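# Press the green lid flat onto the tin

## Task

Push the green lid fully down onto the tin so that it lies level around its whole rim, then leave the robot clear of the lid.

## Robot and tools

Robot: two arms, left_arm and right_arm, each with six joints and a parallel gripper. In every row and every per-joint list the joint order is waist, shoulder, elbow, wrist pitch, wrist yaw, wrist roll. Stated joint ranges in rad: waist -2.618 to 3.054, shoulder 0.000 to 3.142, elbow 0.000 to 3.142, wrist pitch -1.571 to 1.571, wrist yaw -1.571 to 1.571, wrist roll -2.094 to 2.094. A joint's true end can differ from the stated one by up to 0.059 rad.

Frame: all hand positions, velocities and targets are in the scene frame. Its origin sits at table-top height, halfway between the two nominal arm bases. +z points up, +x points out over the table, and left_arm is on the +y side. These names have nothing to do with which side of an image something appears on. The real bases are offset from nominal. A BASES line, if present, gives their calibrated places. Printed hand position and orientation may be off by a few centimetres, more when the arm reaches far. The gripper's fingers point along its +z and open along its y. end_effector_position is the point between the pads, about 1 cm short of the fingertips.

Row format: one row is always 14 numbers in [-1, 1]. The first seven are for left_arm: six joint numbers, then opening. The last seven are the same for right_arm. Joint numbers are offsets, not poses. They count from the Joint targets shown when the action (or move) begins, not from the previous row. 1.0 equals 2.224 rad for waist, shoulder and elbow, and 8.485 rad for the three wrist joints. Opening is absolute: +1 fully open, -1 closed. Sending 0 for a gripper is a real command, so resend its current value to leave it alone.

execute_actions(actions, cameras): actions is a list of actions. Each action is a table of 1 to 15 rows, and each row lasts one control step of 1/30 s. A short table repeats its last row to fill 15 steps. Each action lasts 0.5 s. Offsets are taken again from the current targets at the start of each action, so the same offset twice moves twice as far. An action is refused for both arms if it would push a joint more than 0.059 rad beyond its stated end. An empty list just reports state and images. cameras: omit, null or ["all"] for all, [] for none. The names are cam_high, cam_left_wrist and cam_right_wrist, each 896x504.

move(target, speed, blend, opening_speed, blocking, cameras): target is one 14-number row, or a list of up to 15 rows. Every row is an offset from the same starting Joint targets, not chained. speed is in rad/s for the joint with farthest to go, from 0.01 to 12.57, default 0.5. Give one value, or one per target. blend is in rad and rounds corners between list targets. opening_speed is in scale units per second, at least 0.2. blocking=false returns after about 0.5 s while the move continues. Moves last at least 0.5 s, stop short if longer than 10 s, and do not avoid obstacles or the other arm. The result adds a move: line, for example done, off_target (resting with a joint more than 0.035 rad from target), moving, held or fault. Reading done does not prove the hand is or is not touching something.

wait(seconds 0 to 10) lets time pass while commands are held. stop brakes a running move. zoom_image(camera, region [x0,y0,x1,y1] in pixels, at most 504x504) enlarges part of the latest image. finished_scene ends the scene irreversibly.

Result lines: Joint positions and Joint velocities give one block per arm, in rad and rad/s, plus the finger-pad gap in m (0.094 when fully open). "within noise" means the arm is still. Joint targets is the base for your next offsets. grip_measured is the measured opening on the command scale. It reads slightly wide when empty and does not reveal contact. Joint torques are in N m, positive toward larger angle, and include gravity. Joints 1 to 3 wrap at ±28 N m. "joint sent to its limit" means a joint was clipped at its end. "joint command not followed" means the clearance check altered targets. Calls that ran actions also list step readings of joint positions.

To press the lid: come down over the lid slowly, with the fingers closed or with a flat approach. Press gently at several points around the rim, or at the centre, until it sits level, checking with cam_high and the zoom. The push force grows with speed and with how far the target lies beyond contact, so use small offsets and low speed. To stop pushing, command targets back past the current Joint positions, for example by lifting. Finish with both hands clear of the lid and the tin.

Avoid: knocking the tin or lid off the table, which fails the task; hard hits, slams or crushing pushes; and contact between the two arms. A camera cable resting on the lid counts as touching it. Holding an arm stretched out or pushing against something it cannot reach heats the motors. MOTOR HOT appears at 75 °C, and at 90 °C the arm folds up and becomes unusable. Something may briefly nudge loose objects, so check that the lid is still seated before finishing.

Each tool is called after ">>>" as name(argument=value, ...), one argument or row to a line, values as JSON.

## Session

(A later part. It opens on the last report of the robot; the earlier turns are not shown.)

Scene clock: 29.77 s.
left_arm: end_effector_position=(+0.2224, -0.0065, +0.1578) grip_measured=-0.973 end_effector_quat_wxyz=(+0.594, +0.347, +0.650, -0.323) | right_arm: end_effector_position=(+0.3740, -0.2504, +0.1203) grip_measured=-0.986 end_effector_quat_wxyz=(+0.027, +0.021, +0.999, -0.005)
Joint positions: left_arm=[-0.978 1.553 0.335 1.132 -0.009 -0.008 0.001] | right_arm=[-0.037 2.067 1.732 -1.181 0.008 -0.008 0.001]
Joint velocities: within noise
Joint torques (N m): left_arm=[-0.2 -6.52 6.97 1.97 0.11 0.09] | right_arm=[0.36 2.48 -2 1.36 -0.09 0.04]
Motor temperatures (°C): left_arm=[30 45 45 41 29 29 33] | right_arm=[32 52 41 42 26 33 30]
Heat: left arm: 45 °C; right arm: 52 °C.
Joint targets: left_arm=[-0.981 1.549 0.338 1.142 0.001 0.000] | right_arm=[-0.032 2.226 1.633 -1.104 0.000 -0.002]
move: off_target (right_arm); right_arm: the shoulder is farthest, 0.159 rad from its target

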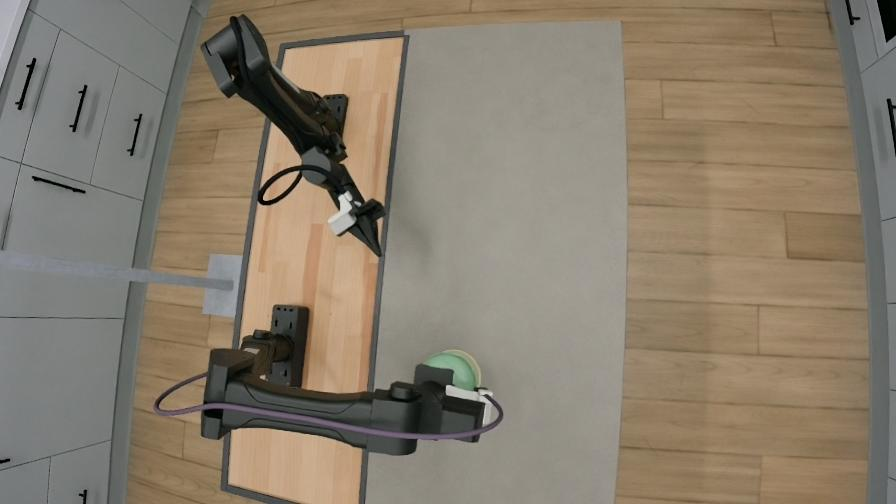

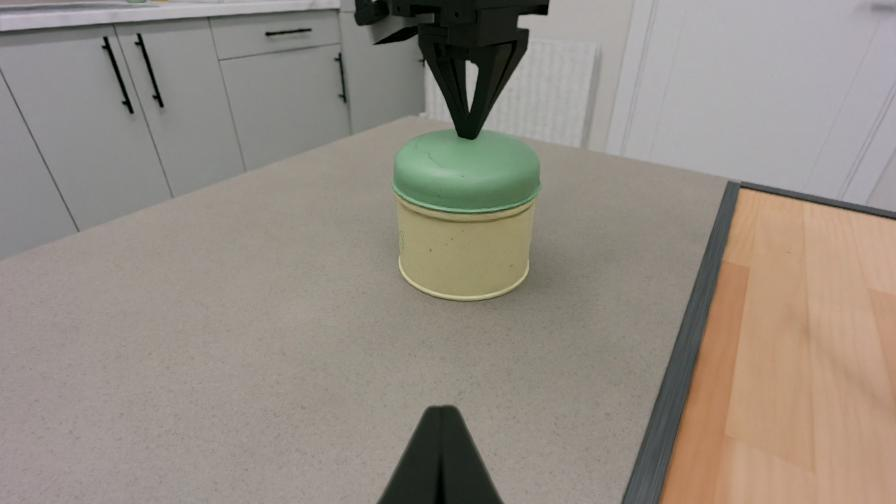

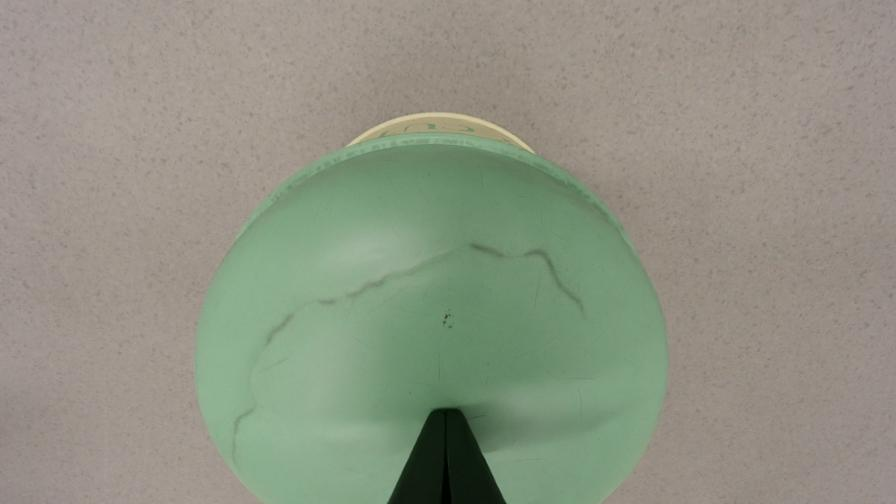

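>>> move(
  target=[
    [0,0,0,0,0,0,-1,0,-0.0297,0.2064,-0.0473,0,0,-1],
    [0,0,0,0,0,0,-1,0,-0.2,0.15,-0.0473,0,0,-1],
  ],
  speed=[0.3, 0.8],
  blend=0.05,
)

>>> zoom_image(
  camera="cam_left_wrist",
  region=[360, 90, 580, 310],
)

>>> zoom_image(
  camera="cam_high",
  region=[405, 335, 495, 425],
)

Scene clock: 35.30 s.
left_arm: end_effector_position=(+0.2224, -0.0065, +0.1578) grip_measured=-0.973 end_effector_quat_wxyz=(+0.594, +0.347, +0.650, -0.323) | right_arm: end_effector_position=(+0.3339, -0.2483, +0.2868) grip_measured=-0.986 end_effector_quat_wxyz=(+0.138, +0.021, +0.990, -0.007)
Joint positions: left_arm=[-0.978 1.553 0.335 1.132 -0.009 -0.008 0.001] | right_arm=[-0.037 1.777 1.976 -1.494 0.007 -0.008 0.001]
Joint velocities: within noise
Joint torques (N m): left_arm=[-0.2 -6.53 6.97 1.97 0.11 0.09] | right_arm=[0.36 -8.98 4.4 0.72 -0.05 0.06]
Motor temperatures (°C): left_arm=[30 45 45 41 29 29 33] | right_arm=[32 52 41 42 26 33 30]
Heat: left arm: 45 °C; right arm: 52 °C.
Joint targets: left_arm=[-0.981 1.549 0.338 1.142 0.001 0.000] | right_arm=[-0.032 1.781 1.967 -1.506 0.000 -0.002]
move: done

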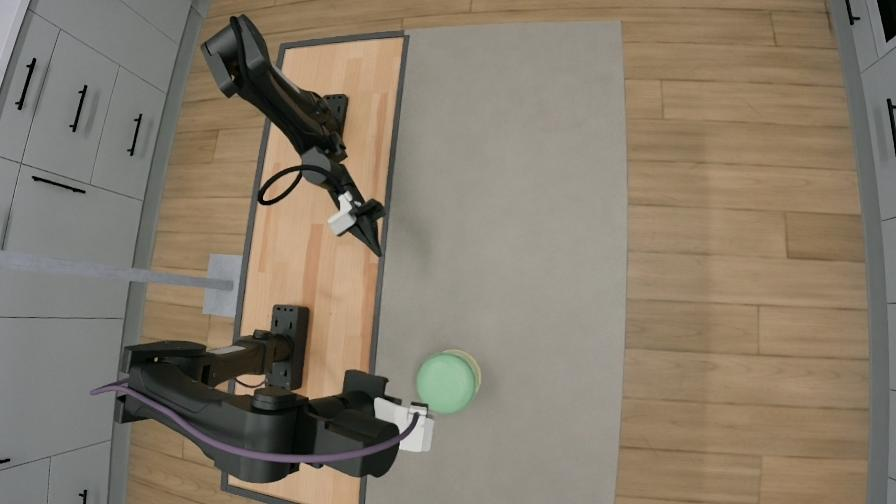

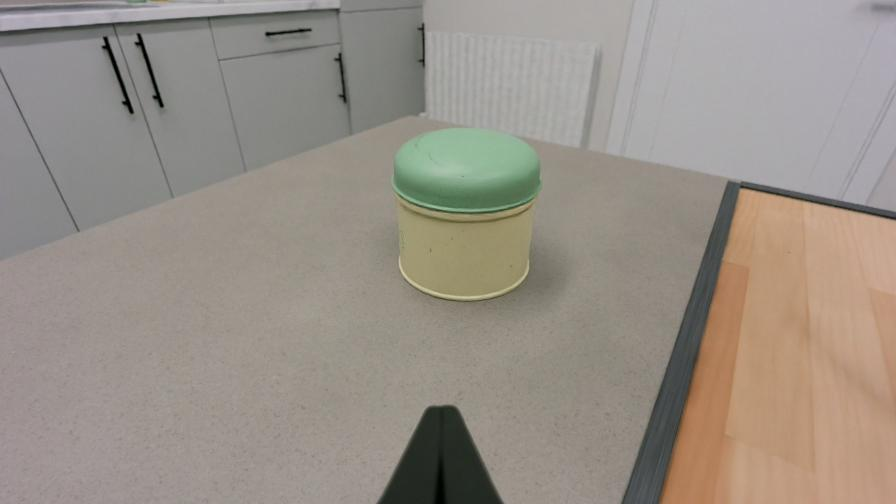

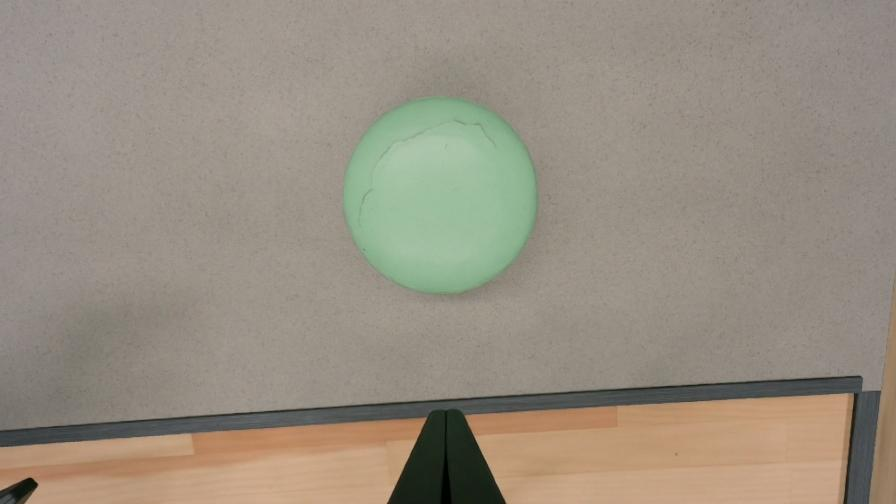

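Scaled by 2.291.

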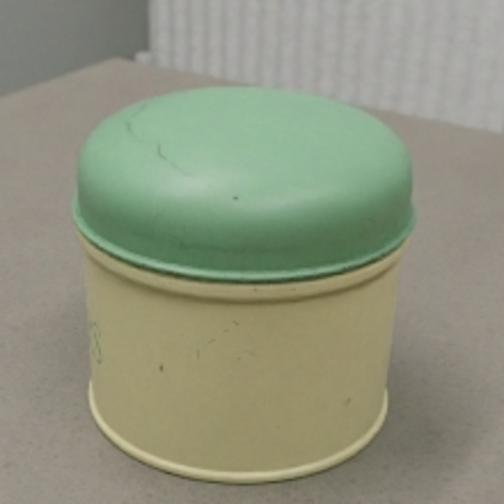

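Scaled by 5.600.

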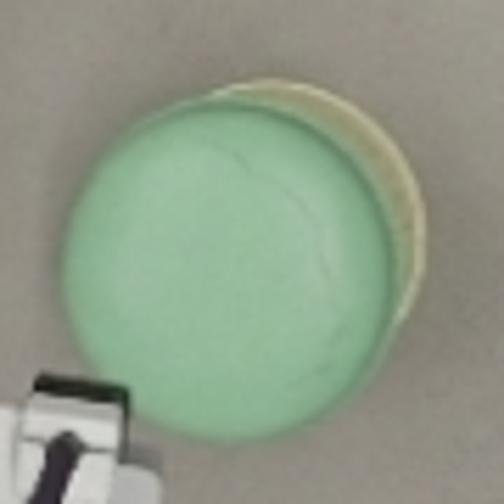

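>>> move(
  target=[
    [0,0,0,0,0,0,-1,-0.481,0,0,0,0,0,-1],
    [0,0,0,0,0,0,-1,-0.481,0.1039,-0.4672,0.2935,-0.1768,0,-1],
  ],
  speed=1.2,
  blend=0.2,
)

Scene clock: 42.23 s.
left_arm: end_effector_position=(+0.2224, -0.0065, +0.1578) grip_measured=-0.973 end_effector_quat_wxyz=(+0.594, +0.347, +0.650, -0.323) | right_arm: end_effector_position=(+0.2946, -0.4979, +0.2051) grip_measured=-0.986 end_effector_quat_wxyz=(+0.684, -0.096, +0.704, +0.166)
Joint positions: left_arm=[-0.978 1.553 0.335 1.132 -0.009 -0.008 0.001] | right_arm=[-1.103 2.005 0.936 0.966 -1.488 -0.001 0.001]
Joint velocities: within noise
Joint torques (N m): left_arm=[-0.18 -6.54 6.98 1.96 0.11 0.09] | right_arm=[0.08 -10.25 4.05 1.6 -0.15 -0.01]
Motor temperatures (°C): left_arm=[29 45 45 41 29 28 34] | right_arm=[32 52 41 42 26 33 30]
Heat: left arm: 45 °C; right arm: 52 °C.
Joint targets: left_arm=[-0.981 1.549 0.338 1.142 0.001 0.000] | right_arm=[-1.102 2.012 0.928 0.985 -1.500 -0.001]
move: done

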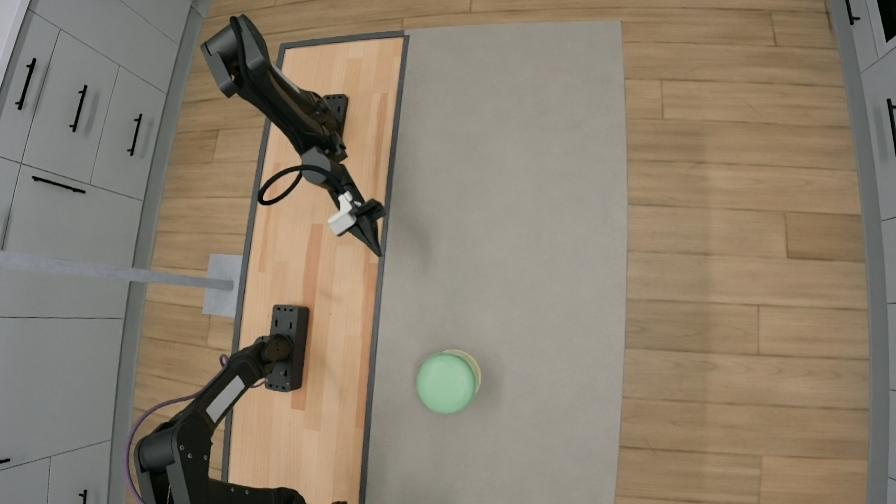

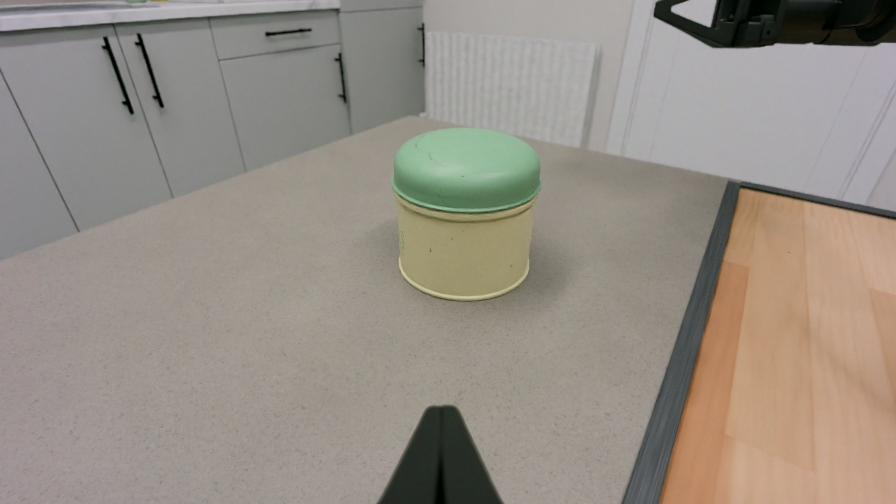

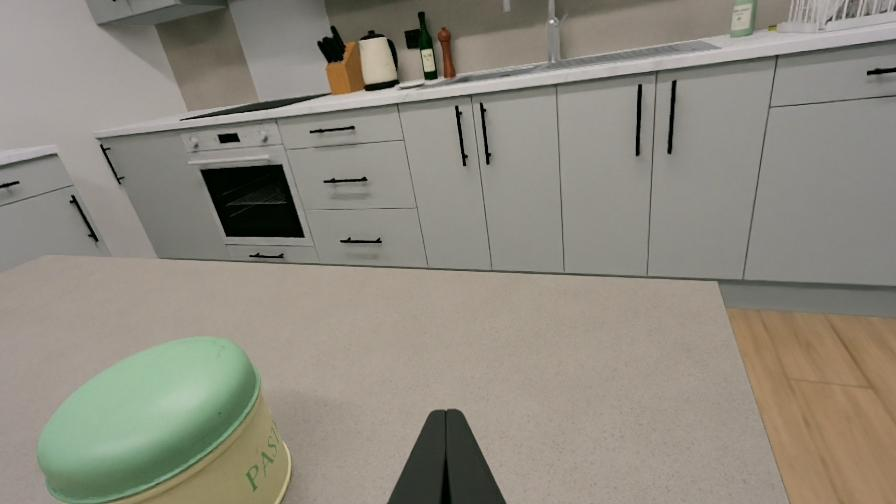

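>>> zoom_image(
  camera="cam_right_wrist",
  region=[30, 320, 310, 504],
)

>>> zoom_image(
  camera="cam_right_wrist",
  region=[100, 380, 290, 504],
)

Scaled by 1.800.

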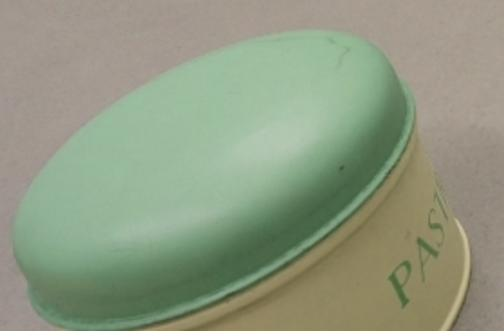

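Scaled by 2.653.

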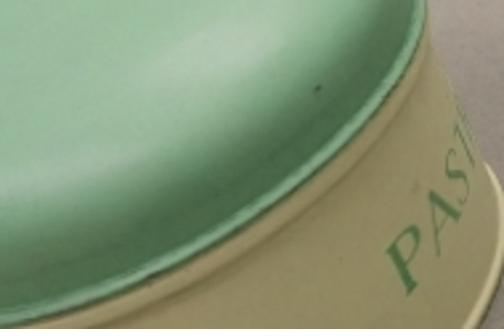

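>>> move(
  target=[0.01,0.225,0.27,-0.0118,0,0,-1,0,0,0,0,0,0,-1],
  speed=0.8,
)

>>> zoom_image(
  camera="cam_left_wrist",
  region=[300, 100, 620, 420],
)

Scene clock: 44.83 s.
left_arm: end_effector_position=(+0.3067, -0.1217, +0.1570) grip_measured=-0.973 end_effector_quat_wxyz=(+0.608, +0.337, +0.642, -0.324) | right_arm: end_effector_position=(+0.2946, -0.4977, +0.2052) grip_measured=-0.986 end_effector_quat_wxyz=(+0.684, -0.097, +0.703, +0.166)
Joint positions: left_arm=[-0.963 2.022 0.914 1.056 -0.009 -0.008 0.001] | right_arm=[-1.103 2.005 0.936 0.967 -1.489 -0.001 0.001]
Joint velocities: within noise
Joint torques (N m): left_arm=[0.38 -9.54 9.63 1.74 0.11 0.09] | right_arm=[-0.01 -10.19 3.89 1.61 -0.12 -0.03]
Motor temperatures (°C): left_arm=[29 45 46 41 29 28 34] | right_arm=[32 52 41 42 26 33 30]
Heat: left arm: 46 °C; right arm: 52 °C.
Joint targets: left_arm=[-0.958 2.050 0.939 1.042 0.000 0.000] | right_arm=[-1.102 2.012 0.928 0.985 -1.500 -0.001]
move: done

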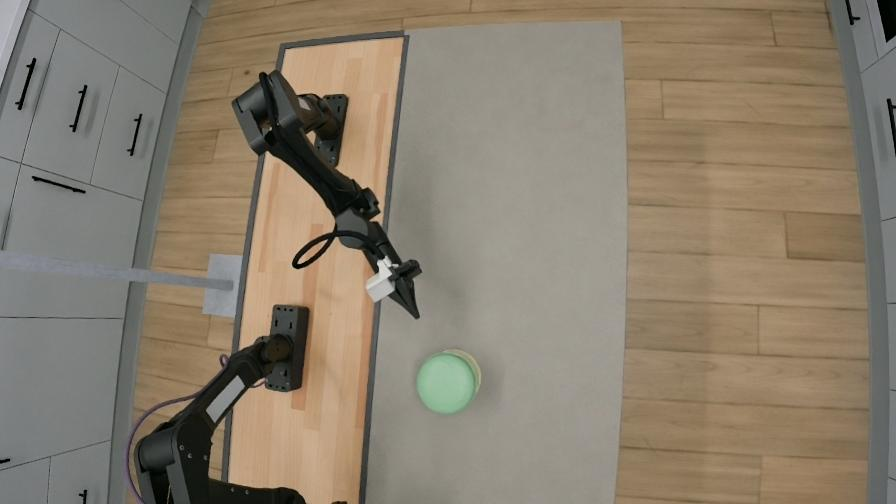

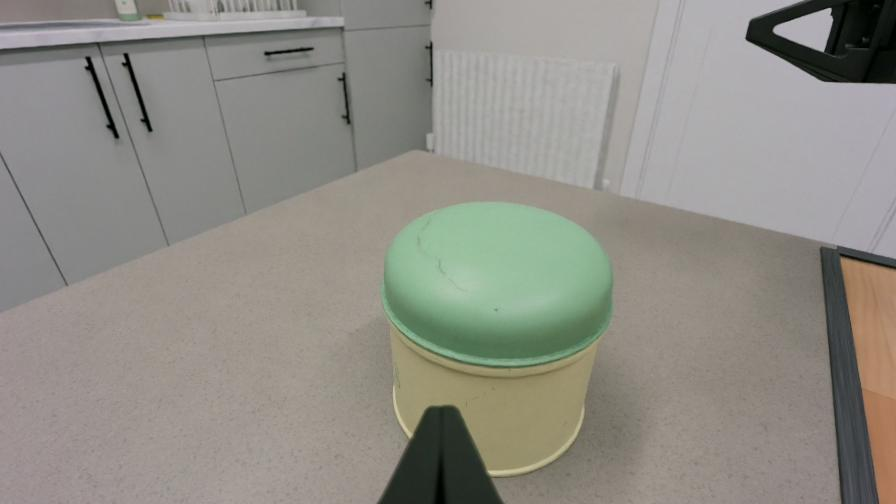

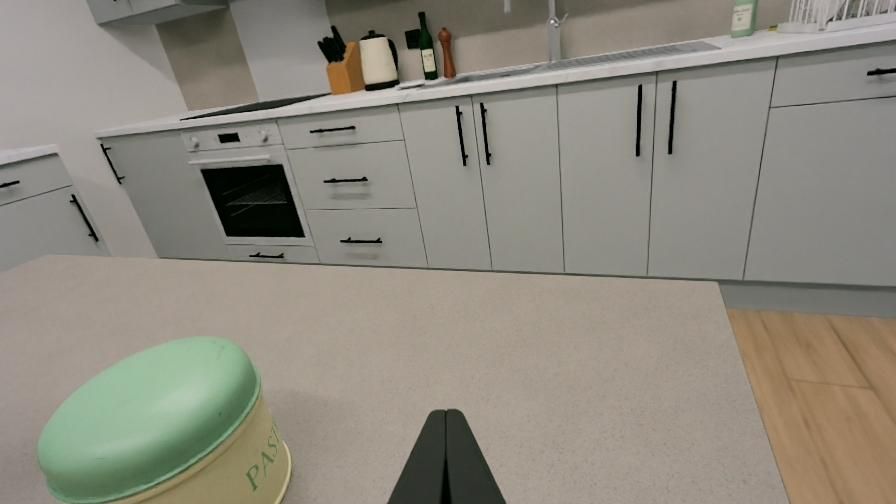

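Scaled by 1.575.

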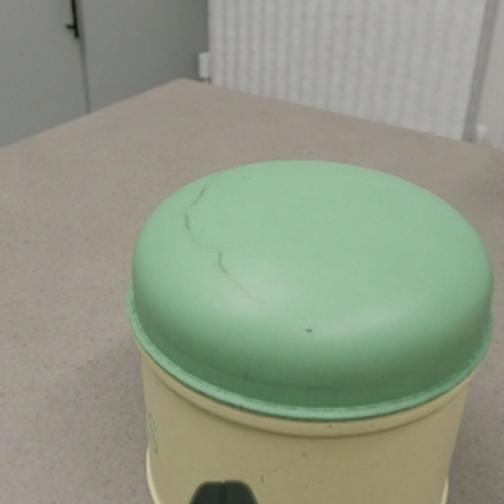

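>>> zoom_image(
  camera="cam_left_wrist",
  region=[370, 280, 500, 390],
)

>>> zoom_image(
  camera="cam_left_wrist",
  region=[500, 280, 630, 390],
)

Scaled by 3.877.

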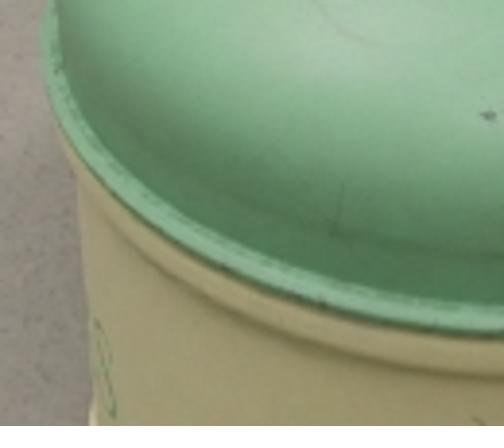

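Scaled by 3.877.

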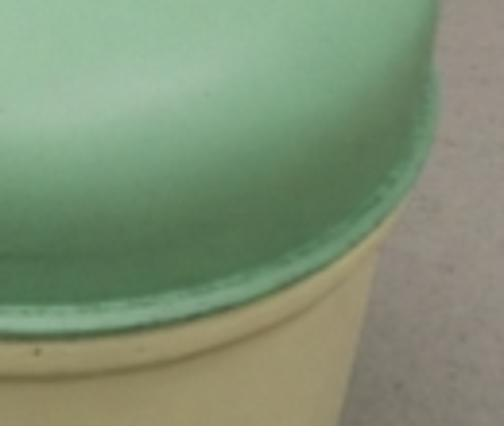

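>>> finished_scene(
)

The scene is finished: the task was done.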